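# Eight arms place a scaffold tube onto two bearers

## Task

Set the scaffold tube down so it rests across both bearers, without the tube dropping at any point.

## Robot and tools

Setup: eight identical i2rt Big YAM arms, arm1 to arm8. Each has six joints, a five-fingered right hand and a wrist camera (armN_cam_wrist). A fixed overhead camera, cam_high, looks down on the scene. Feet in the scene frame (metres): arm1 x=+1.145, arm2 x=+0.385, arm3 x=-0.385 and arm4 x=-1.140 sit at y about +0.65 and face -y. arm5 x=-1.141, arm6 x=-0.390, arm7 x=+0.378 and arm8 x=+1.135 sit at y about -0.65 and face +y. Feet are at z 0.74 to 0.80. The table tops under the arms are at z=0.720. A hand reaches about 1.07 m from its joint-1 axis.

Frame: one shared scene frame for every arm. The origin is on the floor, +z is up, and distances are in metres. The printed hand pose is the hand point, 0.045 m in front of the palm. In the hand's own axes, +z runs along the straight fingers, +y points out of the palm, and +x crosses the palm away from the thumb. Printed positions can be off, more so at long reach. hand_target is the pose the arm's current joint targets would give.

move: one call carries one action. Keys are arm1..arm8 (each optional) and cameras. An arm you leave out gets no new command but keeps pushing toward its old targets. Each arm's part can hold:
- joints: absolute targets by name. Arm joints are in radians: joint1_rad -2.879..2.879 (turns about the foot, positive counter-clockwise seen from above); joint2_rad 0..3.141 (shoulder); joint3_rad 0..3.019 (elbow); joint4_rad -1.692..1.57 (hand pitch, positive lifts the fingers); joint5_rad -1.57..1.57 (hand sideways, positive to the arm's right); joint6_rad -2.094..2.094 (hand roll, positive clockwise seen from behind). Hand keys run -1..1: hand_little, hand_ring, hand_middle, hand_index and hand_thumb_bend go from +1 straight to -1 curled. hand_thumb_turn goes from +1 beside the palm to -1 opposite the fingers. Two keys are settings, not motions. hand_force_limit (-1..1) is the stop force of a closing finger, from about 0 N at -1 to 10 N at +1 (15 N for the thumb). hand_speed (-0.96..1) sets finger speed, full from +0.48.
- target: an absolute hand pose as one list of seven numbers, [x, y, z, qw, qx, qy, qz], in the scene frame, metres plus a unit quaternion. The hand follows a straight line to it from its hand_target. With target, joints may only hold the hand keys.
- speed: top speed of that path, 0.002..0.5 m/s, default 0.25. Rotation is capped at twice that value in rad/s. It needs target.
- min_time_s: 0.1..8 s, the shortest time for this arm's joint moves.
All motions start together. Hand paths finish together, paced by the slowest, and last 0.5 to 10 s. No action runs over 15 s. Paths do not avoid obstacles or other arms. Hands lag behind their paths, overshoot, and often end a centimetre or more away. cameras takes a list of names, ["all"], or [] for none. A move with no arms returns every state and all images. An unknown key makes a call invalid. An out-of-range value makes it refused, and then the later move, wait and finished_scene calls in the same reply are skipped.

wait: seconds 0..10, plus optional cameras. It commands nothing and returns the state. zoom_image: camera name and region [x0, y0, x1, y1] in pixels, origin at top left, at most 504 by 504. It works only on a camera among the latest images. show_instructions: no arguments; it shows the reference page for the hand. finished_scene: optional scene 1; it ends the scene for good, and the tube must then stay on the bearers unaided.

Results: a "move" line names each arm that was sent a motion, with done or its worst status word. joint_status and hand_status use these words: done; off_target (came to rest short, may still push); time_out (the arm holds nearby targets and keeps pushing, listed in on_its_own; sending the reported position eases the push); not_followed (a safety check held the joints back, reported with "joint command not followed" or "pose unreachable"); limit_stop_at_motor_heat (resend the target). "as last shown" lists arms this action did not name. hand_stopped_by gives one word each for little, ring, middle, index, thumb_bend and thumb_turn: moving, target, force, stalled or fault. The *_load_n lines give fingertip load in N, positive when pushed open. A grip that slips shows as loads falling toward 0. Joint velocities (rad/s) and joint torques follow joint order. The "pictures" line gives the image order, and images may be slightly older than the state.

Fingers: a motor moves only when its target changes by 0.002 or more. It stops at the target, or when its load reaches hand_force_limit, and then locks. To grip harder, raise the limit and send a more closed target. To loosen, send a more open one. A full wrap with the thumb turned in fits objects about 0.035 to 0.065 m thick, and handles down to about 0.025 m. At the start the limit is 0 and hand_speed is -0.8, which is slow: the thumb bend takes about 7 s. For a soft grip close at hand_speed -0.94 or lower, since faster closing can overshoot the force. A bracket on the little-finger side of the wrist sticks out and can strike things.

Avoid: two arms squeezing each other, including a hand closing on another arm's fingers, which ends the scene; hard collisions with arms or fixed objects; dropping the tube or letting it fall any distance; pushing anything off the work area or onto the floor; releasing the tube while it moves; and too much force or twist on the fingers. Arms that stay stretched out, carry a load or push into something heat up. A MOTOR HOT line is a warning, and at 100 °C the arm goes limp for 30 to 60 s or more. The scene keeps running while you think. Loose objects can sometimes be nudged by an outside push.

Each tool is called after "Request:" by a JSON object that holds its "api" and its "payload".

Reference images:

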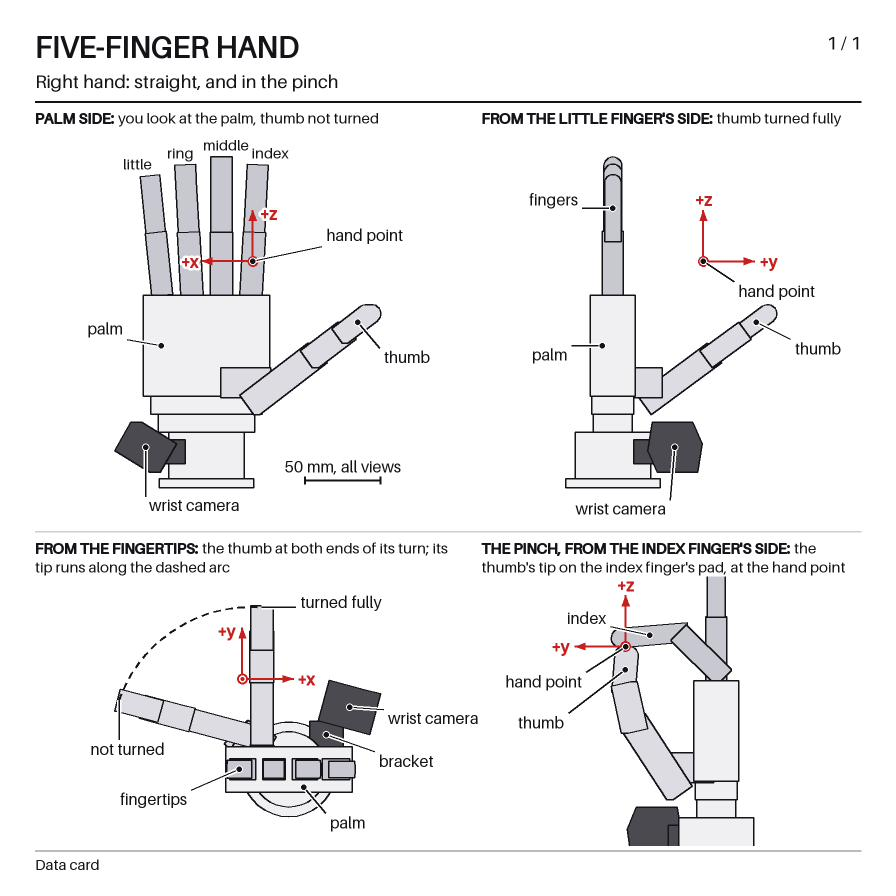

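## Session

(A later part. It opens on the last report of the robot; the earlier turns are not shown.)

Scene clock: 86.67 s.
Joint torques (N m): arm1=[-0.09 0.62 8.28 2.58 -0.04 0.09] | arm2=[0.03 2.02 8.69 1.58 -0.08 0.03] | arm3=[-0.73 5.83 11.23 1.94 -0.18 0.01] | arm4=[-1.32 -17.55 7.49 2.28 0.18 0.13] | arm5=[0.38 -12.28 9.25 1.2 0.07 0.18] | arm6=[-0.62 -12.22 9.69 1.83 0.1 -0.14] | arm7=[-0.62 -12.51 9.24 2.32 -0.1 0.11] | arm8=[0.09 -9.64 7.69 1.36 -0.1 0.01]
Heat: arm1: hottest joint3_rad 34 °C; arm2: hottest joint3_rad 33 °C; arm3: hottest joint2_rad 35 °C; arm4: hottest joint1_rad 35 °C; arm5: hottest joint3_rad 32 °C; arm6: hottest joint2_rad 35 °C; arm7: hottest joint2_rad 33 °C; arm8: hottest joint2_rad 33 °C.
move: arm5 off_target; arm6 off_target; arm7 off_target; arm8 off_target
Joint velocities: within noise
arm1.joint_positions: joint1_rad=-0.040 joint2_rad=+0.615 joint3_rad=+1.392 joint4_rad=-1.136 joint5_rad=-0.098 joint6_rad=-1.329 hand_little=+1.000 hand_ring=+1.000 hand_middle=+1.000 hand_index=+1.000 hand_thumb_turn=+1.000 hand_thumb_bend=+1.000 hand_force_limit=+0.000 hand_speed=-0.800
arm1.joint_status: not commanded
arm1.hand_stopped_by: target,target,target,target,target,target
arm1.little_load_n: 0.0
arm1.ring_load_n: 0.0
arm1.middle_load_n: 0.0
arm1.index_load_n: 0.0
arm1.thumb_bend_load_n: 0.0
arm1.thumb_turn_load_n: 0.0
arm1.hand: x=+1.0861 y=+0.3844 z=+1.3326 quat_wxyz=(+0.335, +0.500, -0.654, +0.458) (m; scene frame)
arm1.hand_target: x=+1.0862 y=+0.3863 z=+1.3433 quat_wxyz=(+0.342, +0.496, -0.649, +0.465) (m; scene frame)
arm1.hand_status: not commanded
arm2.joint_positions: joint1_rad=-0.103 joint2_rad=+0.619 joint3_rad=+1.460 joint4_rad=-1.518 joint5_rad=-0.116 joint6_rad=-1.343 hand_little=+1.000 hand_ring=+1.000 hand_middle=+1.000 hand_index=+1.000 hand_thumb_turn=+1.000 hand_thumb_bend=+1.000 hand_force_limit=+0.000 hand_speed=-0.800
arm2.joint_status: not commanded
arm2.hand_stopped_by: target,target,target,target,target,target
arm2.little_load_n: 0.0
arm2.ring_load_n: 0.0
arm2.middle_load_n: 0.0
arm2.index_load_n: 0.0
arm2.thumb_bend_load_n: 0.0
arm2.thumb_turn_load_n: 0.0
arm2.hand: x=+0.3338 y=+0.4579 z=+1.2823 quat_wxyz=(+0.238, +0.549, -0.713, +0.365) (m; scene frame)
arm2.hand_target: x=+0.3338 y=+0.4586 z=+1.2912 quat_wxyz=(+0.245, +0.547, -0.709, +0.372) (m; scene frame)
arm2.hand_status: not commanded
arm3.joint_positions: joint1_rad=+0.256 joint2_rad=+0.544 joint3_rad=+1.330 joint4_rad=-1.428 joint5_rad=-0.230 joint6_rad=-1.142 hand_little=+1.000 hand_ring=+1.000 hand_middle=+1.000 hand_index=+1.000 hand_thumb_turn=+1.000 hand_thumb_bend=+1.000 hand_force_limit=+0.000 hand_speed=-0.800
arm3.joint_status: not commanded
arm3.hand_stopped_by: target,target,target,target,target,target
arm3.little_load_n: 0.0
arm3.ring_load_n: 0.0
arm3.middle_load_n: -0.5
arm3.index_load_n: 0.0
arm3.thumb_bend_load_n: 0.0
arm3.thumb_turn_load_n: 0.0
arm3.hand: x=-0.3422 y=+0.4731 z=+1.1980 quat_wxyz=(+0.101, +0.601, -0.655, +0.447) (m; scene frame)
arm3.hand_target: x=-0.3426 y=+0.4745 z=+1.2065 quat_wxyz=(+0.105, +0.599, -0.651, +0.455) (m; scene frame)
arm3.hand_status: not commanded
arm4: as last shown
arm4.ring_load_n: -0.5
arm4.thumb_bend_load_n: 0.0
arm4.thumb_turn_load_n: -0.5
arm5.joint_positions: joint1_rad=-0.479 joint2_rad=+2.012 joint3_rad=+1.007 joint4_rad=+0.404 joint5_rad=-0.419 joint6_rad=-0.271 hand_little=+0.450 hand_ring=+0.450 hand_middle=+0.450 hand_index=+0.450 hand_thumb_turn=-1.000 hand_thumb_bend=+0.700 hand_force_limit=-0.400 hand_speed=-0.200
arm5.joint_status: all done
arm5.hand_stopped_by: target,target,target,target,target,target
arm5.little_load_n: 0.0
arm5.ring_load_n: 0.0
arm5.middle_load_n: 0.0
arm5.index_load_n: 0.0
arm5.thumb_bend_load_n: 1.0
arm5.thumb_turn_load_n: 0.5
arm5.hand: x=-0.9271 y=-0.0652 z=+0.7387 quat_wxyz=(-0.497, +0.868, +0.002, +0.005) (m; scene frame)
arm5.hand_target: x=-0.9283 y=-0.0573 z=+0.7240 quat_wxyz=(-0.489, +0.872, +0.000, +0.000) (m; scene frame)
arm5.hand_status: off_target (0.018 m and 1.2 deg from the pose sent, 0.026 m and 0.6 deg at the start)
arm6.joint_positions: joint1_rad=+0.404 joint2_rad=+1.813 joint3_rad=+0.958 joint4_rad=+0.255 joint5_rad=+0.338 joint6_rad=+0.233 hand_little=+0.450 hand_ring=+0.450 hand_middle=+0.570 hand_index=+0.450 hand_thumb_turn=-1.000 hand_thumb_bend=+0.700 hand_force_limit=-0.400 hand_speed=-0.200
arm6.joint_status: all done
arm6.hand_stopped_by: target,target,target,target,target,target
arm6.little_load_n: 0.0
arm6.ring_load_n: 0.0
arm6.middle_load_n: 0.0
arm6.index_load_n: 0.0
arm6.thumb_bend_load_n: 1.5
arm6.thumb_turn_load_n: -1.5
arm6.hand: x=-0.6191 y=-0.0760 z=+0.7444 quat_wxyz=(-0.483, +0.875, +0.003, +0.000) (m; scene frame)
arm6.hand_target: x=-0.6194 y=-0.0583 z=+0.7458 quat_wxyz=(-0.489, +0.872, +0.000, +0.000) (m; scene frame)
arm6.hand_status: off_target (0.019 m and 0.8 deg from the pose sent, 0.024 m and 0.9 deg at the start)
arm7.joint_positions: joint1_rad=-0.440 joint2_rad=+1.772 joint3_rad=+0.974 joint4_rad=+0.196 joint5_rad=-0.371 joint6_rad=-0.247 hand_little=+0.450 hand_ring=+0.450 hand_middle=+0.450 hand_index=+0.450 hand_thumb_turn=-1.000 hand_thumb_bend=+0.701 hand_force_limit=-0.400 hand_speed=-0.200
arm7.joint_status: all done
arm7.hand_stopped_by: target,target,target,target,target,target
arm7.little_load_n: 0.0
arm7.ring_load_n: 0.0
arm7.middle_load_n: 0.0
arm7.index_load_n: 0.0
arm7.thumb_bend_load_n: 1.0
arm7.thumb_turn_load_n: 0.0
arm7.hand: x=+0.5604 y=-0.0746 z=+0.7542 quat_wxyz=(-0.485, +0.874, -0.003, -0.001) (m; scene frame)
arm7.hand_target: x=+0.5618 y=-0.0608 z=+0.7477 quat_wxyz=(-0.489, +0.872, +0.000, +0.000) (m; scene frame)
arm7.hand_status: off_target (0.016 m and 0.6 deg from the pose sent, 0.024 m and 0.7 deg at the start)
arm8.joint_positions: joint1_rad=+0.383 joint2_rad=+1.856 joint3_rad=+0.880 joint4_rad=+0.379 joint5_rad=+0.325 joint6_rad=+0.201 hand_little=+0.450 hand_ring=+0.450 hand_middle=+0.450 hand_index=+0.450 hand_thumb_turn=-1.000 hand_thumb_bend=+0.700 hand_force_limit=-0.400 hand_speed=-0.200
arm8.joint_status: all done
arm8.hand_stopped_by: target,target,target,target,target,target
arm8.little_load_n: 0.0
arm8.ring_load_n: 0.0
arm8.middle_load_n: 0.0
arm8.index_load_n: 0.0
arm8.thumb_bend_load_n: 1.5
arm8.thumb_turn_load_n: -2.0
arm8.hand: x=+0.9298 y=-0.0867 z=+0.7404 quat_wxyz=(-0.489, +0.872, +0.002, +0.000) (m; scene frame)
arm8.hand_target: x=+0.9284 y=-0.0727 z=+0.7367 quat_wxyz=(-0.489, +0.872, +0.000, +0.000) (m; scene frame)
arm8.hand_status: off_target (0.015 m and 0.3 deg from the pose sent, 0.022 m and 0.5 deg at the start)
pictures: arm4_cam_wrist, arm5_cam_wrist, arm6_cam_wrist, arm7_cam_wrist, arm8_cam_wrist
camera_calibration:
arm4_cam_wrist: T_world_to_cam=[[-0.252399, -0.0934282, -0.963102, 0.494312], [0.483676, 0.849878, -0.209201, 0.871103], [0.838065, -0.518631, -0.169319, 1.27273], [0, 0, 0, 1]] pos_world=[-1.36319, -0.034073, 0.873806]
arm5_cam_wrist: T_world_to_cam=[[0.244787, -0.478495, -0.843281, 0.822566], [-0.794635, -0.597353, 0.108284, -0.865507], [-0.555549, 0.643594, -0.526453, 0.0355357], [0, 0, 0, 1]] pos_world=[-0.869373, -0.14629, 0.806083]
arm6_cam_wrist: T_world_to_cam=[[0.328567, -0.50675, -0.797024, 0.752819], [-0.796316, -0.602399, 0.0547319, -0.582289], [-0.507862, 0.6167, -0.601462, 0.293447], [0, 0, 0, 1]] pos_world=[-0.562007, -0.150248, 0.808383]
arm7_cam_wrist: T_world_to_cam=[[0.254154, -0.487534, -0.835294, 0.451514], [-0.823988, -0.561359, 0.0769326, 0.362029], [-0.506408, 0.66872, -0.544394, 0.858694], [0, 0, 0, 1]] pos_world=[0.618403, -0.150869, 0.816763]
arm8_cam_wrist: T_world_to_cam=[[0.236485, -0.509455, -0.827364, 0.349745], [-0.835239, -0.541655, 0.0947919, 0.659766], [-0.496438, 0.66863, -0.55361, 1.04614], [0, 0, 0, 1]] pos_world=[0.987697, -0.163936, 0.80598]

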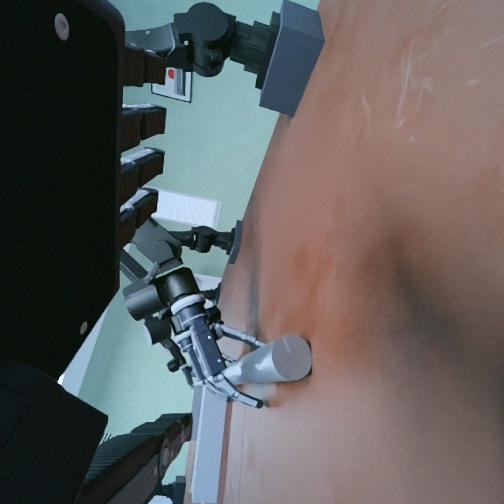

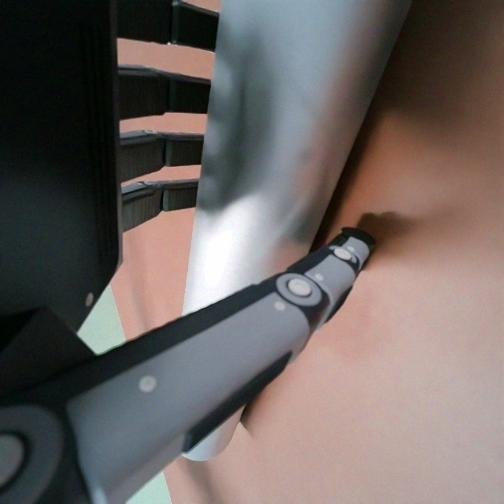

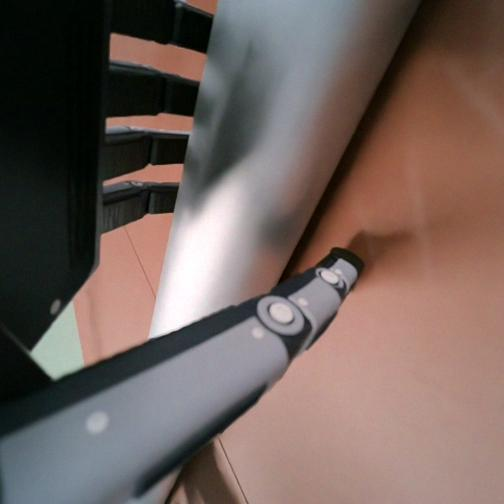

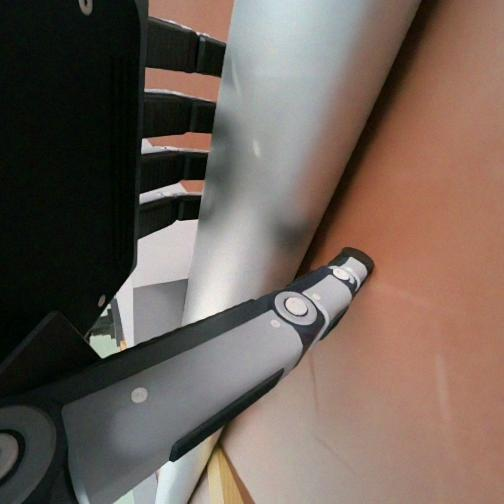

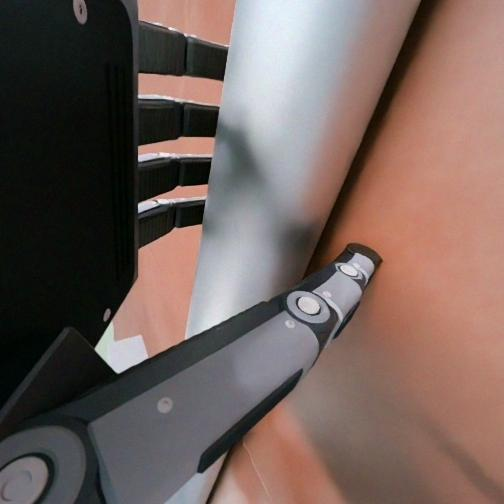

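Request:
{"api": "move", "payload": {"arm5": {"target": [-0.928, -0.053, 0.731, 0.4886, -0.8725, 0, 0], "speed": 0.03, "joints": {"hand_thumb_bend": 0.62}}, "arm6": {"target": [-0.62, -0.048, 0.752, 0.4886, -0.8725, 0, 0], "speed": 0.03, "joints": {"hand_thumb_bend": 0.62}}, "arm7": {"target": [0.562, -0.0525, 0.7535, 0.4886, -0.8725, 0, 0], "speed": 0.03, "joints": {"hand_thumb_bend": 0.62}}, "arm8": {"target": [0.928, -0.063, 0.743, 0.4886, -0.8725, 0, 0], "speed": 0.03, "joints": {"hand_thumb_bend": 0.62}}, "cameras": ["arm4_cam_wrist", "arm5_cam_wrist", "arm6_cam_wrist", "arm7_cam_wrist", "arm8_cam_wrist"]}}

Request:
{"api": "zoom_image", "payload": {"camera": "arm4_cam_wrist", "region": [180, 300, 320, 420]}}

Scene clock: 88.23 s.
Joint torques (N m): arm1=[-0.09 0.62 8.29 2.59 -0.04 0.09] | arm2=[0.03 2.08 8.69 1.58 -0.08 0.03] | arm3=[-1.26 5.6 11.34 2.04 -0.15 0.02] | arm4=[-1.2 -17.49 7.5 2.28 0.19 0.15] | arm5=[0.38 -13.74 9.42 1.05 0 0.19] | arm6=[-1.08 -13.51 9.92 1.4 0.22 -0.2] | arm7=[-0.44 -13.74 9.66 1.4 -0.17 0.16] | arm8=[-0.15 -10.7 8.01 1.43 0.01 -0.04]
Heat: arm1: hottest joint3_rad 34 °C; arm2: hottest joint3_rad 33 °C; arm3: hottest joint2_rad 35 °C; arm4: hottest joint1_rad 35 °C; arm5: hottest joint3_rad 32 °C; arm6: hottest joint2_rad 35 °C; arm7: hottest joint2_rad 33 °C; arm8: hottest joint2_rad 33 °C.
move: arm5 off_target; arm6 off_target; arm7 off_target; arm8 off_target
Joint velocities: within noise
arm1, arm2, arm3, arm4: as last shown
arm3.middle_load_n: 0.0
arm4.ring_load_n: 0.0
arm4.thumb_turn_load_n: 0.0
arm5.joint_positions: joint1_rad=-0.477 joint2_rad=+2.014 joint3_rad=+1.016 joint4_rad=+0.382 joint5_rad=-0.416 joint6_rad=-0.271 hand_little=+0.450 hand_ring=+0.450 hand_middle=+0.450 hand_index=+0.450 hand_thumb_turn=-1.000 hand_thumb_bend=+0.620 hand_force_limit=-0.400 hand_speed=-0.200
arm5.joint_status: all done
arm5.hand_stopped_by: target,target,target,target,target,target
arm5.little_load_n: 0.0
arm5.ring_load_n: 0.0
arm5.middle_load_n: -0.5
arm5.index_load_n: 0.0
arm5.thumb_bend_load_n: 1.0
arm5.thumb_turn_load_n: 0.0
arm5.hand: x=-0.9275 y=-0.0648 z=+0.7368 quat_wxyz=(-0.491, +0.871, +0.000, +0.003) (m; scene frame)
arm5.hand_target: x=-0.9282 y=-0.0536 z=+0.7312 quat_wxyz=(-0.489, +0.872, +0.000, +0.000) (m; scene frame)
arm5.hand_status: off_target (0.013 m and 0.4 deg from the pose sent, 0.015 m and 1.2 deg at the start)
arm6.joint_positions: joint1_rad=+0.402 joint2_rad=+1.829 joint3_rad=+0.986 joint4_rad=+0.239 joint5_rad=+0.329 joint6_rad=+0.233 hand_little=+0.450 hand_ring=+0.450 hand_middle=+0.570 hand_index=+0.450 hand_thumb_turn=-1.000 hand_thumb_bend=+0.620 hand_force_limit=-0.400 hand_speed=-0.200
arm6.joint_status: all done
arm6.hand_stopped_by: target,target,target,target,target,target
arm6.little_load_n: 0.0
arm6.ring_load_n: 0.0
arm6.middle_load_n: 0.0
arm6.index_load_n: 0.0
arm6.thumb_bend_load_n: 0.5
arm6.thumb_turn_load_n: 0.0
arm6.hand: x=-0.6226 y=-0.0687 z=+0.7435 quat_wxyz=(-0.481, +0.877, +0.005, -0.002) (m; scene frame)
arm6.hand_target: x=-0.6196 y=-0.0489 z=+0.7525 quat_wxyz=(-0.489, +0.872, +0.000, +0.000) (m; scene frame)
arm6.hand_status: off_target (0.023 m and 1.2 deg from the pose sent, 0.029 m and 0.8 deg at the start)
arm7.joint_positions: joint1_rad=-0.433 joint2_rad=+1.787 joint3_rad=+0.994 joint4_rad=+0.199 joint5_rad=-0.364 joint6_rad=-0.247 hand_little=+0.450 hand_ring=+0.450 hand_middle=+0.450 hand_index=+0.450 hand_thumb_turn=-1.000 hand_thumb_bend=+0.620 hand_force_limit=-0.400 hand_speed=-0.200
arm7.joint_status: all done
arm7.hand_stopped_by: target,target,target,target,target,target
arm7.little_load_n: 0.0
arm7.ring_load_n: 0.0
arm7.middle_load_n: -0.5
arm7.index_load_n: 0.0
arm7.thumb_bend_load_n: 0.0
arm7.thumb_turn_load_n: 0.0
arm7.hand: x=+0.5613 y=-0.0661 z=+0.7543 quat_wxyz=(-0.487, +0.873, -0.001, +0.001) (m; scene frame)
arm7.hand_target: x=+0.5618 y=-0.0531 z=+0.7535 quat_wxyz=(-0.489, +0.872, +0.000, +0.000) (m; scene frame)
arm7.hand_status: off_target (0.014 m and 0.3 deg from the pose sent, 0.022 m and 0.6 deg at the start)
arm8.joint_positions: joint1_rad=+0.379 joint2_rad=+1.866 joint3_rad=+0.904 joint4_rad=+0.350 joint5_rad=+0.317 joint6_rad=+0.201 hand_little=+0.450 hand_ring=+0.450 hand_middle=+0.450 hand_index=+0.450 hand_thumb_turn=-1.000 hand_thumb_bend=+0.621 hand_force_limit=-0.400 hand_speed=-0.200
arm8.joint_status: all done
arm8.hand_stopped_by: target,target,target,target,target,target
arm8.little_load_n: 0.0
arm8.ring_load_n: 0.0
arm8.middle_load_n: 0.0
arm8.index_load_n: 0.0
arm8.thumb_bend_load_n: 0.5
arm8.thumb_turn_load_n: 0.0
arm8.hand: x=+0.9285 y=-0.0822 z=+0.7387 quat_wxyz=(-0.482, +0.876, +0.004, +0.000) (m; scene frame)
arm8.hand_target: x=+0.9284 y=-0.0639 z=+0.7433 quat_wxyz=(-0.489, +0.873, +0.000, +0.000) (m; scene frame)
arm8.hand_status: off_target (0.020 m and 1.0 deg from the pose sent, 0.024 m and 0.3 deg at the start)
pictures: arm4_cam_wrist, arm5_cam_wrist, arm6_cam_wrist, arm7_cam_wrist, arm8_cam_wrist
camera_calibration:
arm4_cam_wrist: T_world_to_cam=[[-0.252399, -0.0934282, -0.963102, 0.494312], [0.483676, 0.849878, -0.209201, 0.871103], [0.838065, -0.518631, -0.169319, 1.27273], [0, 0, 0, 1]] pos_world=[-1.36319, -0.034073, 0.873806]
arm5_cam_wrist: T_world_to_cam=[[0.239356, -0.490633, -0.837847, 0.811466], [-0.794724, -0.59474, 0.121236, -0.874881], [-0.557784, 0.636839, -0.532272, 0.0357675], [0, 0, 0, 1]] pos_world=[-0.869567, -0.144973, 0.80499]
arm6_cam_wrist: T_world_to_cam=[[0.329032, -0.510379, -0.794513, 0.755097], [-0.793034, -0.606121, 0.0609405, -0.583523], [-0.512674, 0.610024, -0.604182, 0.285163], [0, 0, 0, 1]] pos_world=[-0.565009, -0.142256, 0.807784]
arm7_cam_wrist: T_world_to_cam=[[0.260228, -0.483308, -0.83588, 0.452794], [-0.824006, -0.562406, 0.0686533, 0.373678], [-0.503284, 0.670905, -0.544603, 0.852069], [0, 0, 0, 1]] pos_world=[0.618916, -0.142659, 0.816866]
arm8_cam_wrist: T_world_to_cam=[[0.239463, -0.521707, -0.818828, 0.340904], [-0.8336, -0.542853, 0.102089, 0.654264], [-0.497764, 0.658128, -0.564888, 1.05038], [0, 0, 0, 1]] pos_world=[0.986604, -0.158266, 0.805697]

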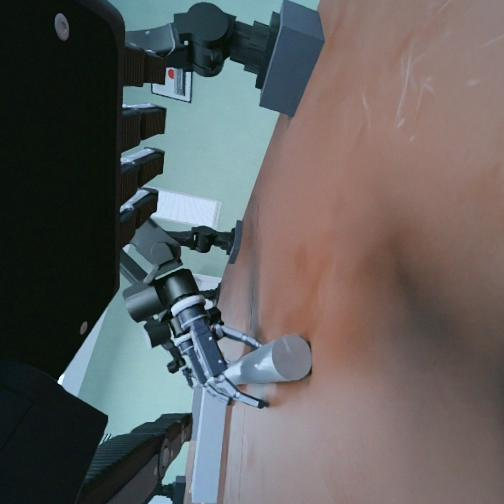

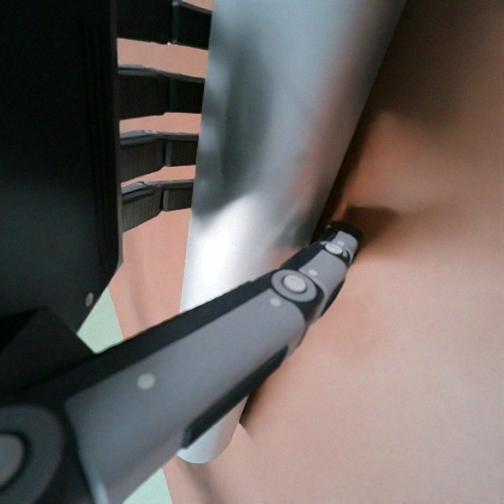

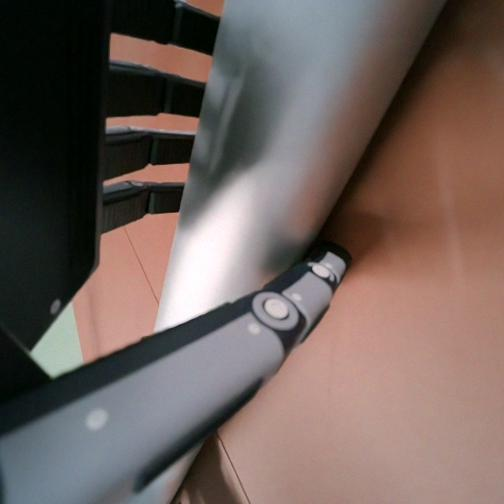

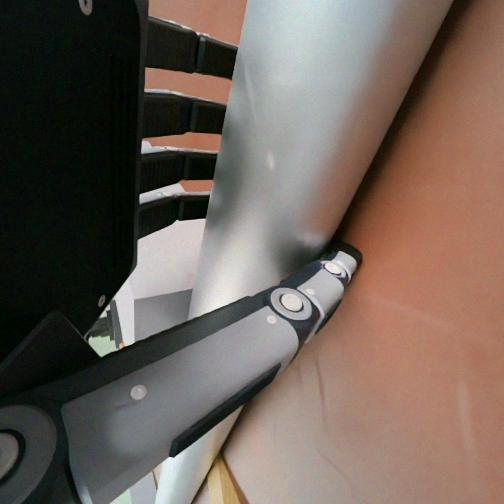

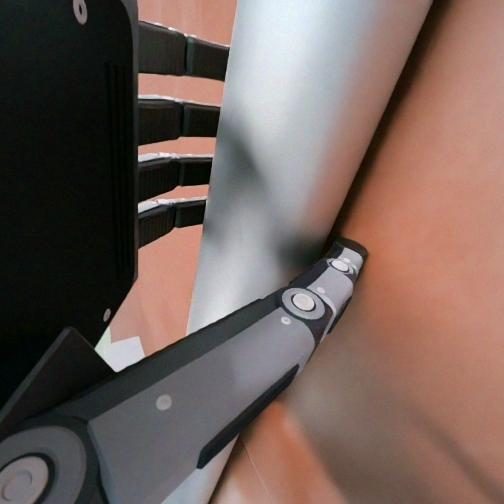

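Scaled by 3.600 from the camera's 504x504 image, which has a finer 720x720 frame.

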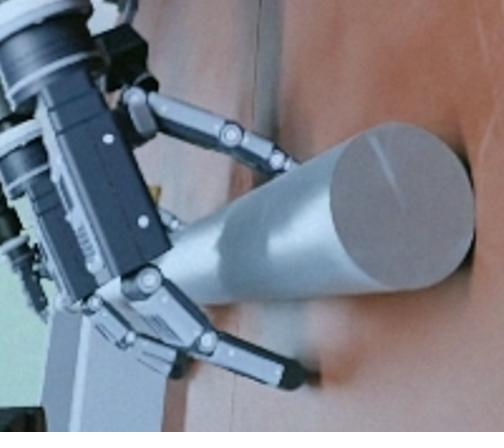

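Request:
{"api": "move", "payload": {"arm5": {"joints": {"hand_little": 0.0, "hand_ring": 0.0, "hand_middle": 0.0, "hand_index": 0.0, "hand_force_limit": -0.5, "hand_speed": -0.86}}, "arm6": {"joints": {"hand_little": 0.0, "hand_ring": 0.0, "hand_middle": 0.0, "hand_index": 0.0, "hand_force_limit": -0.5, "hand_speed": -0.86}}, "arm7": {"joints": {"hand_little": 0.0, "hand_ring": 0.0, "hand_middle": 0.0, "hand_index": 0.0, "hand_force_limit": -0.5, "hand_speed": -0.86}}, "arm8": {"joints": {"hand_little": 0.0, "hand_ring": 0.0, "hand_middle": 0.0, "hand_index": 0.0, "hand_force_limit": -0.5, "hand_speed": -0.86}}, "cameras": ["arm4_cam_wrist", "arm5_cam_wrist", "arm6_cam_wrist", "arm7_cam_wrist", "arm8_cam_wrist"]}}

Request:
{"api": "zoom_image", "payload": {"camera": "arm4_cam_wrist", "region": [180, 300, 320, 420]}}

Scene clock: 90.43 s.
Joint torques (N m): arm1=[-0.09 0.62 8.31 2.58 -0.04 0.09] | arm2=[0.09 2.08 8.69 1.58 -0.08 0.03] | arm3=[-1.03 5.25 11.45 1.92 -0.14 0.03] | arm4=[-1.49 -17.44 7.53 2.26 0.19 0.15] | arm5=[0.03 -13.98 8.54 1.18 -0.13 0.13] | arm6=[-0.91 -13.63 9.46 1.47 0.24 -0.18] | arm7=[-0.73 -13.98 9.36 1.4 -0.22 0.15] | arm8=[0.15 -11.05 7.31 1.43 0.05 -0.04]
Heat: arm1: hottest joint3_rad 34 °C; arm2: hottest joint3_rad 33 °C; arm3: hottest joint2_rad 35 °C; arm4: hottest joint1_rad 35 °C; arm5: hottest joint3_rad 32 °C; arm6: hottest joint2_rad 35 °C; arm7: hottest joint2_rad 33 °C; arm8: hottest joint2_rad 33 °C.
move: arm5 off_target; arm6 off_target; arm7 off_target; arm8 off_target
Joint velocities: within noise
arm1, arm2, arm3, arm4: as last shown
arm1.thumb_turn_load_n: -0.5
arm5.joint_positions: joint1_rad=-0.471 joint2_rad=+2.018 joint3_rad=+1.027 joint4_rad=+0.382 joint5_rad=-0.413 joint6_rad=-0.271 hand_little=+0.036 hand_ring=+0.049 hand_middle=+0.037 hand_index=+0.088 hand_thumb_turn=-1.000 hand_thumb_bend=+0.621 hand_force_limit=-0.500 hand_speed=-0.860
arm5.joint_status: hand_little off_target (ended at +0.036, target +0.000); hand_ring off_target (ended at +0.049, target +0.000); hand_middle off_target (ended at +0.037, target +0.000); hand_index off_target (ended at +0.088, target +0.000); the others done
arm5.hand_stopped_by: force,force,force,force,target,target
arm5.little_load_n: 1.0
arm5.ring_load_n: 0.0
arm5.middle_load_n: 3.0
arm5.index_load_n: 0.0
arm5.thumb_bend_load_n: 6.0
arm5.thumb_turn_load_n: 0.5
arm5.hand: x=-0.9281 y=-0.0595 z=+0.7386 quat_wxyz=(-0.493, +0.870, +0.003, +0.004) (m; scene frame)
arm5.hand_target: x=-0.9282 y=-0.0535 z=+0.7312 quat_wxyz=(-0.489, +0.872, +0.000, +0.000) (m; scene frame)
arm5.hand_status: not commanded
arm6.joint_positions: joint1_rad=+0.400 joint2_rad=+1.830 joint3_rad=+0.993 joint4_rad=+0.239 joint5_rad=+0.328 joint6_rad=+0.232 hand_little=+0.001 hand_ring=+0.011 hand_middle=+0.273 hand_index=+0.038 hand_thumb_turn=-1.000 hand_thumb_bend=+0.623 hand_force_limit=-0.500 hand_speed=-0.860
arm6.joint_status: hand_middle off_target (ended at +0.273, target +0.000); hand_index off_target (ended at +0.038, target +0.000); the others done
arm6.hand_stopped_by: force,force,force,force,target,target
arm6.little_load_n: 2.5
arm6.ring_load_n: 5.5
arm6.middle_load_n: -0.5
arm6.index_load_n: 2.5
arm6.thumb_bend_load_n: 12.0
arm6.thumb_turn_load_n: 2.0
arm6.hand: x=-0.6226 y=-0.0653 z=+0.7461 quat_wxyz=(-0.483, +0.876, +0.003, -0.002) (m; scene frame)
arm6.hand_target: x=-0.6195 y=-0.0489 z=+0.7525 quat_wxyz=(-0.489, +0.872, +0.000, +0.000) (m; scene frame)
arm6.hand_status: not commanded
arm7.joint_positions: joint1_rad=-0.431 joint2_rad=+1.790 joint3_rad=+0.998 joint4_rad=+0.199 joint5_rad=-0.363 joint6_rad=-0.246 hand_little=+0.000 hand_ring=+0.011 hand_middle=+0.426 hand_index=+0.062 hand_thumb_turn=-1.000 hand_thumb_bend=+0.620 hand_force_limit=-0.500 hand_speed=-0.860
arm7.joint_status: hand_middle off_target (ended at +0.426, target +0.000); hand_index off_target (ended at +0.062, target +0.000); the others done
arm7.hand_stopped_by: target,force,force,force,target,target
arm7.little_load_n: 1.0
arm7.ring_load_n: 2.0
arm7.middle_load_n: -0.5
arm7.index_load_n: 0.0
arm7.thumb_bend_load_n: 1.5
arm7.thumb_turn_load_n: 0.5
arm7.hand: x=+0.5611 y=-0.0641 z=+0.7549 quat_wxyz=(-0.488, +0.873, +0.000, +0.002) (m; scene frame)
arm7.hand_target: x=+0.5618 y=-0.0530 z=+0.7537 quat_wxyz=(-0.489, +0.872, +0.000, +0.000) (m; scene frame)
arm7.hand_status: not commanded
arm8.joint_positions: joint1_rad=+0.376 joint2_rad=+1.870 joint3_rad=+0.914 joint4_rad=+0.349 joint5_rad=+0.316 joint6_rad=+0.201 hand_little=+0.010 hand_ring=+0.024 hand_middle=+0.270 hand_index=+0.049 hand_thumb_turn=-1.000 hand_thumb_bend=+0.621 hand_force_limit=-0.500 hand_speed=-0.860
arm8.joint_status: hand_ring off_target (ended at +0.024, target +0.000); hand_middle off_target (ended at +0.270, target +0.000); hand_index off_target (ended at +0.049, target +0.000); the others done
arm8.hand_stopped_by: force,force,force,force,target,target
arm8.little_load_n: 4.0
arm8.ring_load_n: 3.0
arm8.middle_load_n: -1.0
arm8.index_load_n: 0.0
arm8.thumb_bend_load_n: 4.5
arm8.thumb_turn_load_n: 1.5
arm8.hand: x=+0.9284 y=-0.0775 z=+0.7405 quat_wxyz=(-0.484, +0.875, +0.003, -0.001) (m; scene frame)
arm8.hand_target: x=+0.9284 y=-0.0638 z=+0.7434 quat_wxyz=(-0.489, +0.872, +0.000, +0.000) (m; scene frame)
arm8.hand_status: not commanded
pictures: arm4_cam_wrist, arm5_cam_wrist, arm6_cam_wrist, arm7_cam_wrist, arm8_cam_wrist
camera_calibration:
arm4_cam_wrist: T_world_to_cam=[[-0.252399, -0.0934282, -0.963102, 0.494312], [0.483676, 0.849878, -0.209201, 0.871103], [0.838065, -0.518631, -0.169319, 1.27273], [0, 0, 0, 1]] pos_world=[-1.36319, -0.034073, 0.873806]
arm5_cam_wrist: T_world_to_cam=[[0.244997, -0.485473, -0.839222, 0.82222], [-0.793378, -0.597909, 0.114265, -0.866249], [-0.557251, 0.637825, -0.531649, 0.0330813], [0, 0, 0, 1]] pos_world=[-0.870269, -0.139873, 0.806594]
arm6_cam_wrist: T_world_to_cam=[[0.326661, -0.506483, -0.797977, 0.760309], [-0.793824, -0.605259, 0.0592024, -0.580749], [-0.512968, 0.614114, -0.599773, 0.28143], [0, 0, 0, 1]] pos_world=[-0.565011, -0.139251, 0.809885]
arm7_cam_wrist: T_world_to_cam=[[0.26164, -0.481417, -0.83653, 0.45424], [-0.823458, -0.563442, 0.066705, 0.375708], [-0.503449, 0.671395, -0.543846, 0.850504], [0, 0, 0, 1]] pos_world=[0.618718, -0.140655, 0.817466]
arm8_cam_wrist: T_world_to_cam=[[0.236032, -0.518109, -0.822102, 0.350736], [-0.834467, -0.541584, 0.101737, 0.657728], [-0.497949, 0.662004, -0.560176, 1.04515], [0, 0, 0, 1]] pos_world=[0.986496, -0.153957, 0.806891]

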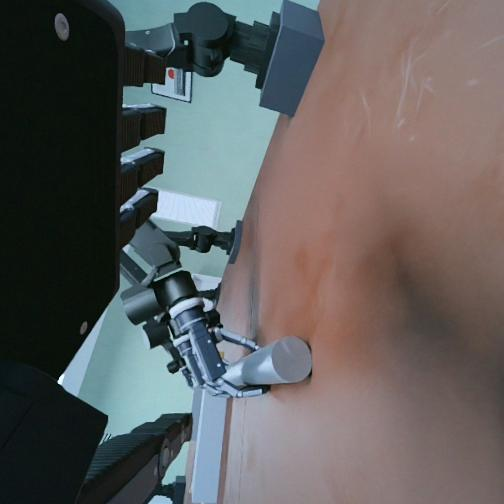

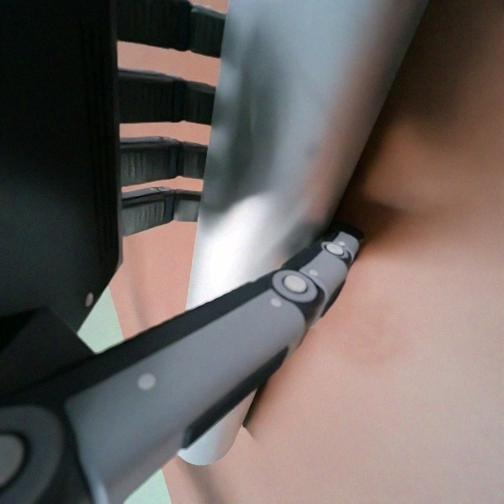

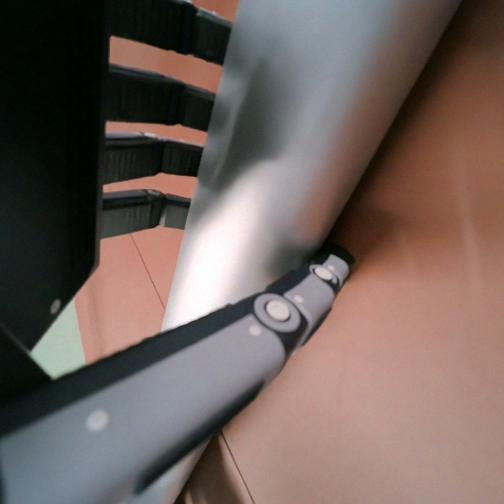

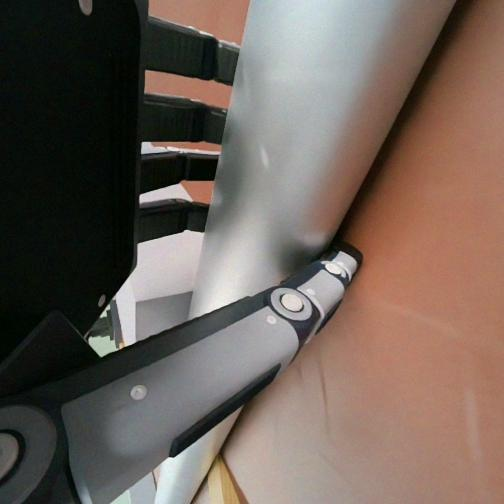

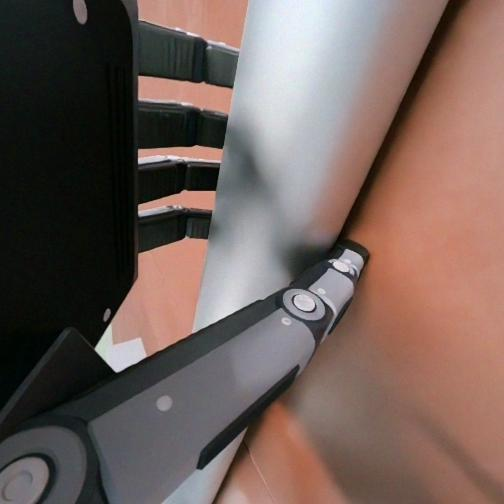

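Scaled by 3.600 from the camera's 504x504 image, which has a finer 720x720 frame.

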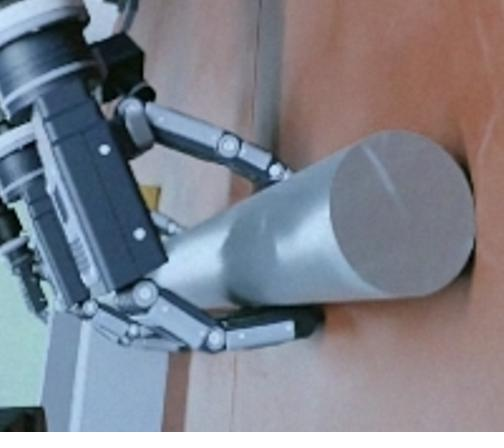

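Request:
{"api": "move", "payload": {"arm5": {"joints": {"hand_little": -0.05, "hand_ring": -0.05, "hand_middle": -0.05, "hand_index": -0.05, "hand_force_limit": -0.3, "hand_speed": -0.9}}, "arm6": {"joints": {"hand_little": -0.05, "hand_ring": -0.05, "hand_middle": -0.05, "hand_index": -0.05, "hand_force_limit": -0.3, "hand_speed": -0.9}}, "arm7": {"joints": {"hand_little": -0.05, "hand_ring": -0.05, "hand_middle": -0.05, "hand_index": -0.05, "hand_force_limit": -0.3, "hand_speed": -0.9}}, "arm8": {"joints": {"hand_little": -0.05, "hand_ring": -0.05, "hand_middle": -0.05, "hand_index": -0.05, "hand_force_limit": -0.3, "hand_speed": -0.9}}, "cameras": ["arm4_cam_wrist"]}}

Request:
{"api": "zoom_image", "payload": {"camera": "arm4_cam_wrist", "region": [180, 300, 320, 420]}}

Scene clock: 92.53 s.
Joint torques (N m): arm1=[-0.15 0.62 8.29 2.56 -0.05 0.09] | arm2=[0.09 2.02 8.69 1.57 -0.08 0.03] | arm3=[-1.26 5.42 11.14 2 -0.14 -0.04] | arm4=[-1.32 -17.38 7.49 2.25 0.18 0.14] | arm5=[0.62 -13.63 8.58 1.2 -0.12 0.16] | arm6=[-0.85 -13.63 9.42 1.47 0.24 -0.17] | arm7=[-0.56 -14.15 9.22 1.4 -0.2 0.14] | arm8=[0.15 -11.16 7.24 1.42 0.05 -0.04]
Heat: arm1: hottest joint3_rad 34 °C; arm2: hottest joint3_rad 33 °C; arm3: hottest joint2_rad 35 °C; arm4: hottest joint1_rad 35 °C; arm5: hottest joint3_rad 32 °C; arm6: hottest joint2_rad 35 °C; arm7: hottest joint2_rad 33 °C; arm8: hottest joint2_rad 33 °C.
move: arm5 off_target; arm6 off_target; arm7 off_target; arm8 off_target
Joint velocities: within noise
arm1, arm2, arm3: as last shown
arm1.thumb_turn_load_n: 0.0
arm4.joint_positions: joint1_rad=-0.414 joint2_rad=+2.127 joint3_rad=+1.395 joint4_rad=+0.721 joint5_rad=-0.933 joint6_rad=-0.028 hand_little=+1.000 hand_ring=+1.000 hand_middle=+1.000 hand_index=+1.000 hand_thumb_turn=+1.000 hand_thumb_bend=+1.000 hand_force_limit=+0.000 hand_speed=-0.800
arm4.joint_status: not commanded
arm4.hand_stopped_by: target,target,target,target,target,target
arm4.little_load_n: 0.0
arm4.ring_load_n: 0.0
arm4.middle_load_n: -0.5
arm4.index_load_n: 0.0
arm4.thumb_bend_load_n: 0.0
arm4.thumb_turn_load_n: 0.0
arm4.hand: x=-1.2605 y=-0.0928 z=+0.8553 quat_wxyz=(-0.184, +0.194, -0.681, +0.682) (m; scene frame)
arm4.hand_target: x=-1.2699 y=-0.0900 z=+0.8501 quat_wxyz=(-0.183, +0.183, -0.683, +0.683) (m; scene frame)
arm4.hand_status: not commanded
arm5.joint_positions: joint1_rad=-0.471 joint2_rad=+2.018 joint3_rad=+1.027 joint4_rad=+0.382 joint5_rad=-0.413 joint6_rad=-0.272 hand_little=+0.019 hand_ring=+0.024 hand_middle=+0.029 hand_index=+0.026 hand_thumb_turn=-1.000 hand_thumb_bend=+0.622 hand_force_limit=-0.300 hand_speed=-0.900
arm5.joint_status: hand_little off_target (ended at +0.019, target -0.050); hand_ring off_target (ended at +0.024, target -0.050); hand_middle off_target (ended at +0.029, target -0.050); hand_index off_target (ended at +0.026, target -0.050); the others done
arm5.hand_stopped_by: force,force,force,force,target,target
arm5.little_load_n: 3.5
arm5.ring_load_n: 4.5
arm5.middle_load_n: 0.0
arm5.index_load_n: 8.5
arm5.thumb_bend_load_n: 13.5
arm5.thumb_turn_load_n: 1.0
arm5.hand: x=-0.9282 y=-0.0594 z=+0.7384 quat_wxyz=(-0.493, +0.870, +0.003, +0.004) (m; scene frame)
arm5.hand_target: x=-0.9283 y=-0.0536 z=+0.7311 quat_wxyz=(-0.489, +0.872, +0.000, +0.000) (m; scene frame)
arm5.hand_status: not commanded
arm6.joint_positions: joint1_rad=+0.400 joint2_rad=+1.830 joint3_rad=+0.993 joint4_rad=+0.239 joint5_rad=+0.328 joint6_rad=+0.231 hand_little=-0.006 hand_ring=+0.011 hand_middle=+0.266 hand_index=+0.031 hand_thumb_turn=-1.000 hand_thumb_bend=+0.623 hand_force_limit=-0.300 hand_speed=-0.900
arm6.joint_status: hand_little off_target (ended at -0.006, target -0.050); hand_ring off_target (ended at +0.011, target -0.050); hand_middle off_target (ended at +0.266, target -0.050); hand_index off_target (ended at +0.031, target -0.050); the others done
arm6.hand_stopped_by: force,force,force,force,target,target
arm6.little_load_n: 3.0
arm6.ring_load_n: 1.5
arm6.middle_load_n: 4.0
arm6.index_load_n: 3.0
arm6.thumb_bend_load_n: 15.5
arm6.thumb_turn_load_n: 2.5
arm6.hand: x=-0.6226 y=-0.0652 z=+0.7460 quat_wxyz=(-0.483, +0.876, +0.004, -0.002) (m; scene frame)
arm6.hand_target: x=-0.6196 y=-0.0490 z=+0.7524 quat_wxyz=(-0.489, +0.872, +0.000, +0.000) (m; scene frame)
arm6.hand_status: not commanded
arm7.joint_positions: joint1_rad=-0.431 joint2_rad=+1.791 joint3_rad=+1.000 joint4_rad=+0.199 joint5_rad=-0.363 joint6_rad=-0.246 hand_little=-0.017 hand_ring=-0.005 hand_middle=+0.410 hand_index=+0.019 hand_thumb_turn=-1.000 hand_thumb_bend=+0.622 hand_force_limit=-0.300 hand_speed=-0.900
arm7.joint_status: hand_little off_target (ended at -0.017, target -0.050); hand_ring off_target (ended at -0.005, target -0.050); hand_middle off_target (ended at +0.410, target -0.050); hand_index off_target (ended at +0.019, target -0.050); the others done
arm7.hand_stopped_by: force,force,force,force,target,target
arm7.little_load_n: 3.0
arm7.ring_load_n: 4.5
arm7.middle_load_n: 4.0
arm7.index_load_n: 4.5
arm7.thumb_bend_load_n: 7.0
arm7.thumb_turn_load_n: 0.5
arm7.hand: x=+0.5611 y=-0.0635 z=+0.7549 quat_wxyz=(-0.488, +0.873, +0.000, +0.002) (m; scene frame)
arm7.hand_target: x=+0.5617 y=-0.0530 z=+0.7537 quat_wxyz=(-0.489, +0.872, +0.000, +0.000) (m; scene frame)
arm7.hand_status: not commanded
arm8.joint_positions: joint1_rad=+0.376 joint2_rad=+1.871 joint3_rad=+0.915 joint4_rad=+0.349 joint5_rad=+0.316 joint6_rad=+0.201 hand_little=+0.010 hand_ring=+0.016 hand_middle=+0.253 hand_index=+0.024 hand_thumb_turn=-1.000 hand_thumb_bend=+0.622 hand_force_limit=-0.300 hand_speed=-0.900
arm8.joint_status: hand_little off_target (ended at +0.010, target -0.050); hand_ring off_target (ended at +0.016, target -0.050); hand_middle off_target (ended at +0.253, target -0.050); hand_index off_target (ended at +0.024, target -0.050); the others done
arm8.hand_stopped_by: force,force,force,force,target,target
arm8.little_load_n: 0.5
arm8.ring_load_n: 2.5
arm8.middle_load_n: 1.0
arm8.index_load_n: 6.5
arm8.thumb_bend_load_n: 9.0
arm8.thumb_turn_load_n: 1.5
arm8.hand: x=+0.9282 y=-0.0771 z=+0.7405 quat_wxyz=(-0.485, +0.875, +0.002, -0.001) (m; scene frame)
arm8.hand_target: x=+0.9283 y=-0.0638 z=+0.7434 quat_wxyz=(-0.489, +0.872, +0.000, +0.000) (m; scene frame)
arm8.hand_status: not commanded
pictures: arm4_cam_wrist
camera_calibration:
arm4_cam_wrist: T_world_to_cam=[[-0.252399, -0.0934282, -0.963102, 0.494312], [0.483676, 0.849878, -0.209201, 0.871103], [0.838065, -0.518631, -0.169319, 1.27273], [0, 0, 0, 1]] pos_world=[-1.36319, -0.034073, 0.873806]

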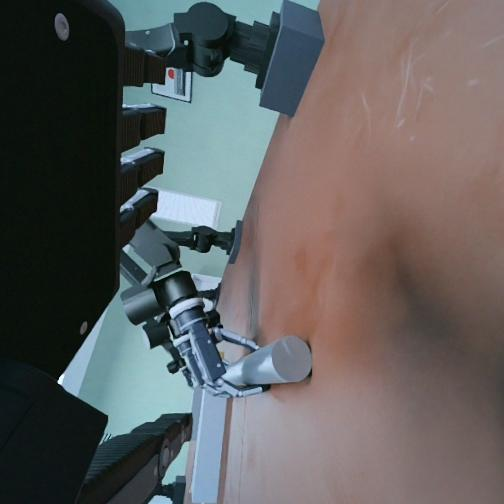

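Scaled by 3.600 from the camera's 504x504 image, which has a finer 720x720 frame.

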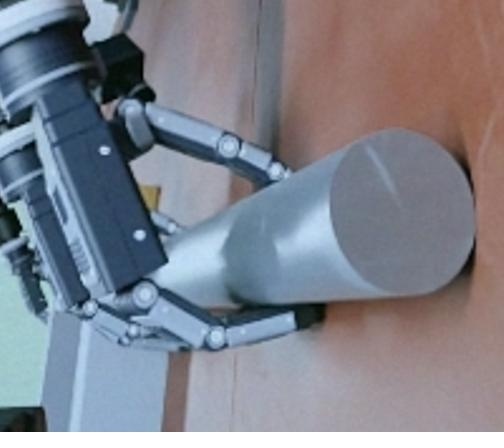

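Request:
{"api": "move", "payload": {"arm5": {"target": [-0.9283, -0.0536, 0.7560, 0.4886, -0.8725, 0, 0], "speed": 0.03}, "arm6": {"target": [-0.6196, -0.0490, 0.7690, 0.4886, -0.8725, 0, 0], "speed": 0.03}, "arm7": {"target": [0.5617, -0.0530, 0.7660, 0.4886, -0.8725, 0, 0], "speed": 0.03}, "arm8": {"target": [0.9283, -0.0638, 0.7700, 0.4886, -0.8725, 0, 0], "speed": 0.03}, "cameras": ["arm4_cam_wrist", "cam_high"]}}

Request:
{"api": "zoom_image", "payload": {"camera": "arm4_cam_wrist", "region": [180, 300, 320, 420]}}

Scene clock: 94.60 s.
Joint torques (N m): arm1=[-0.15 0.62 8.29 2.59 -0.04 0.09] | arm2=[0.03 2.02 8.69 1.58 -0.08 0.03] | arm3=[-0.85 5.13 11.3 1.96 -0.12 -0.02] | arm4=[-1.32 -17.67 7.49 2.26 0.18 0.15] | arm5=[0.21 -17.9 7.66 0.68 -0.25 0.21] | arm6=[-0.91 -16.09 9.31 0.84 0.26 -0.17] | arm7=[-0.56 -16.26 9.21 0.84 -0.19 0.15] | arm8=[0.15 -15.21 6.74 0.68 0.12 -0.05]
Heat: arm1: hottest joint3_rad 34 °C; arm2: hottest joint3_rad 33 °C; arm3: hottest joint2_rad 34 °C; arm4: hottest joint1_rad 35 °C; arm5: hottest joint3_rad 32 °C; arm6: hottest joint2_rad 35 °C; arm7: hottest joint2_rad 33 °C; arm8: hottest joint2_rad 33 °C.
move: arm5 off_target; arm6 off_target; arm7 off_target; arm8 off_target
Joint velocities: within noise
arm1, arm2, arm3, arm4: as last shown
arm3.little_load_n: -0.5
arm3.index_load_n: 0.5
arm4.middle_load_n: 0.0
arm5.joint_positions: joint1_rad=-0.470 joint2_rad=+2.015 joint3_rad=+1.040 joint4_rad=+0.340 joint5_rad=-0.410 joint6_rad=-0.277 hand_little=+0.019 hand_ring=+0.024 hand_middle=+0.029 hand_index=+0.026 hand_thumb_turn=-1.000 hand_thumb_bend=+0.623 hand_force_limit=-0.300 hand_speed=-0.900
arm5.joint_status: not commanded
arm5.hand_stopped_by: force,force,force,force,target,target
arm5.little_load_n: 3.0
arm5.ring_load_n: 4.0
arm5.middle_load_n: 1.0
arm5.index_load_n: 9.5
arm5.thumb_bend_load_n: 13.0
arm5.thumb_turn_load_n: 0.5
arm5.hand: x=-0.9283 y=-0.0602 z=+0.7382 quat_wxyz=(-0.483, +0.876, +0.002, +0.001) (m; scene frame)
arm5.hand_target: x=-0.9284 y=-0.0537 z=+0.7557 quat_wxyz=(-0.489, +0.872, +0.000, +0.000) (m; scene frame)
arm5.hand_status: off_target (0.019 m and 0.8 deg from the pose sent, 0.018 m and 0.9 deg at the start)
arm6.joint_positions: joint1_rad=+0.400 joint2_rad=+1.829 joint3_rad=+1.002 joint4_rad=+0.214 joint5_rad=+0.327 joint6_rad=+0.231 hand_little=-0.006 hand_ring=+0.011 hand_middle=+0.267 hand_index=+0.031 hand_thumb_turn=-1.000 hand_thumb_bend=+0.623 hand_force_limit=-0.300 hand_speed=-0.900
arm6.joint_status: not commanded
arm6.hand_stopped_by: force,force,force,force,target,target
arm6.little_load_n: 3.5
arm6.ring_load_n: 2.5
arm6.middle_load_n: 10.0
arm6.index_load_n: 2.5
arm6.thumb_bend_load_n: 16.5
arm6.thumb_turn_load_n: 2.5
arm6.hand: x=-0.6225 y=-0.0657 z=+0.7460 quat_wxyz=(-0.477, +0.879, +0.006, +0.000) (m; scene frame)
arm6.hand_target: x=-0.6194 y=-0.0497 z=+0.7692 quat_wxyz=(-0.489, +0.872, +0.000, +0.000) (m; scene frame)
arm6.hand_status: off_target (0.029 m and 1.6 deg from the pose sent, 0.028 m and 0.9 deg at the start)
arm7.joint_positions: joint1_rad=-0.431 joint2_rad=+1.790 joint3_rad=+1.006 joint4_rad=+0.182 joint5_rad=-0.363 joint6_rad=-0.245 hand_little=-0.017 hand_ring=-0.005 hand_middle=+0.410 hand_index=+0.019 hand_thumb_turn=-1.000 hand_thumb_bend=+0.622 hand_force_limit=-0.300 hand_speed=-0.900
arm7.joint_status: not commanded
arm7.hand_stopped_by: force,force,force,force,target,target
arm7.little_load_n: 2.0
arm7.ring_load_n: 3.0
arm7.middle_load_n: 5.5
arm7.index_load_n: 4.5
arm7.thumb_bend_load_n: 6.5
arm7.thumb_turn_load_n: 1.0
arm7.hand: x=+0.5610 y=-0.0636 z=+0.7554 quat_wxyz=(-0.485, +0.875, -0.001, +0.000) (m; scene frame)
arm7.hand_target: x=+0.5616 y=-0.0533 z=+0.7662 quat_wxyz=(-0.489, +0.872, +0.000, +0.000) (m; scene frame)
arm7.hand_status: off_target (0.015 m and 0.5 deg from the pose sent, 0.015 m and 0.2 deg at the start)
arm8.joint_positions: joint1_rad=+0.376 joint2_rad=+1.865 joint3_rad=+0.932 joint4_rad=+0.300 joint5_rad=+0.314 joint6_rad=+0.202 hand_little=+0.010 hand_ring=+0.016 hand_middle=+0.254 hand_index=+0.024 hand_thumb_turn=-1.000 hand_thumb_bend=+0.623 hand_force_limit=-0.300 hand_speed=-0.900
arm8.joint_status: not commanded
arm8.hand_stopped_by: force,force,force,force,target,target
arm8.little_load_n: 0.5
arm8.ring_load_n: 3.0
arm8.middle_load_n: 5.5
arm8.index_load_n: 5.5
arm8.thumb_bend_load_n: 9.5
arm8.thumb_turn_load_n: 1.5
arm8.hand: x=+0.9280 y=-0.0774 z=+0.7414 quat_wxyz=(-0.474, +0.881, +0.005, +0.002) (m; scene frame)
arm8.hand_target: x=+0.9284 y=-0.0642 z=+0.7698 quat_wxyz=(-0.489, +0.872, +0.000, +0.000) (m; scene frame)
arm8.hand_status: off_target (0.032 m and 2.1 deg from the pose sent, 0.032 m and 0.6 deg at the start)
pictures: arm4_cam_wrist, cam_high
camera_calibration:
arm4_cam_wrist: T_world_to_cam=[[-0.252399, -0.0934282, -0.963102, 0.494312], [0.483676, 0.849878, -0.209201, 0.871103], [0.838065, -0.518631, -0.169319, 1.27273], [0, 0, 0, 1]] pos_world=[-1.36319, -0.034073, 0.873806]

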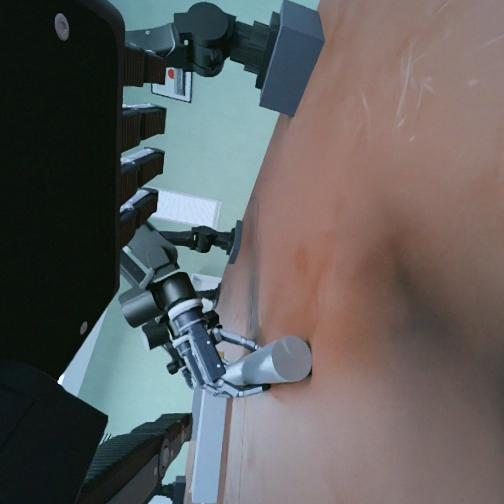

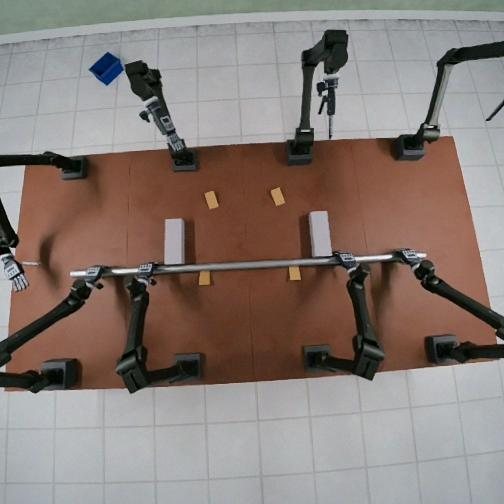

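Scaled by 3.600 from the camera's 504x504 image, which has a finer 720x720 frame.

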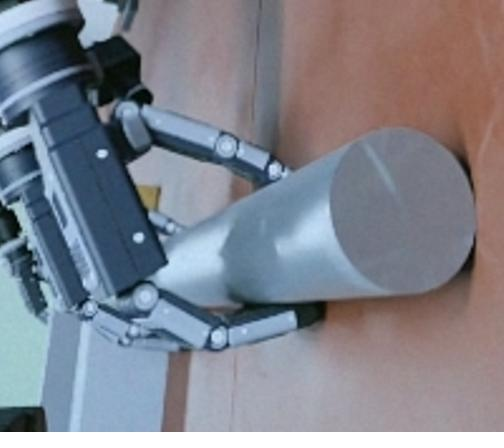

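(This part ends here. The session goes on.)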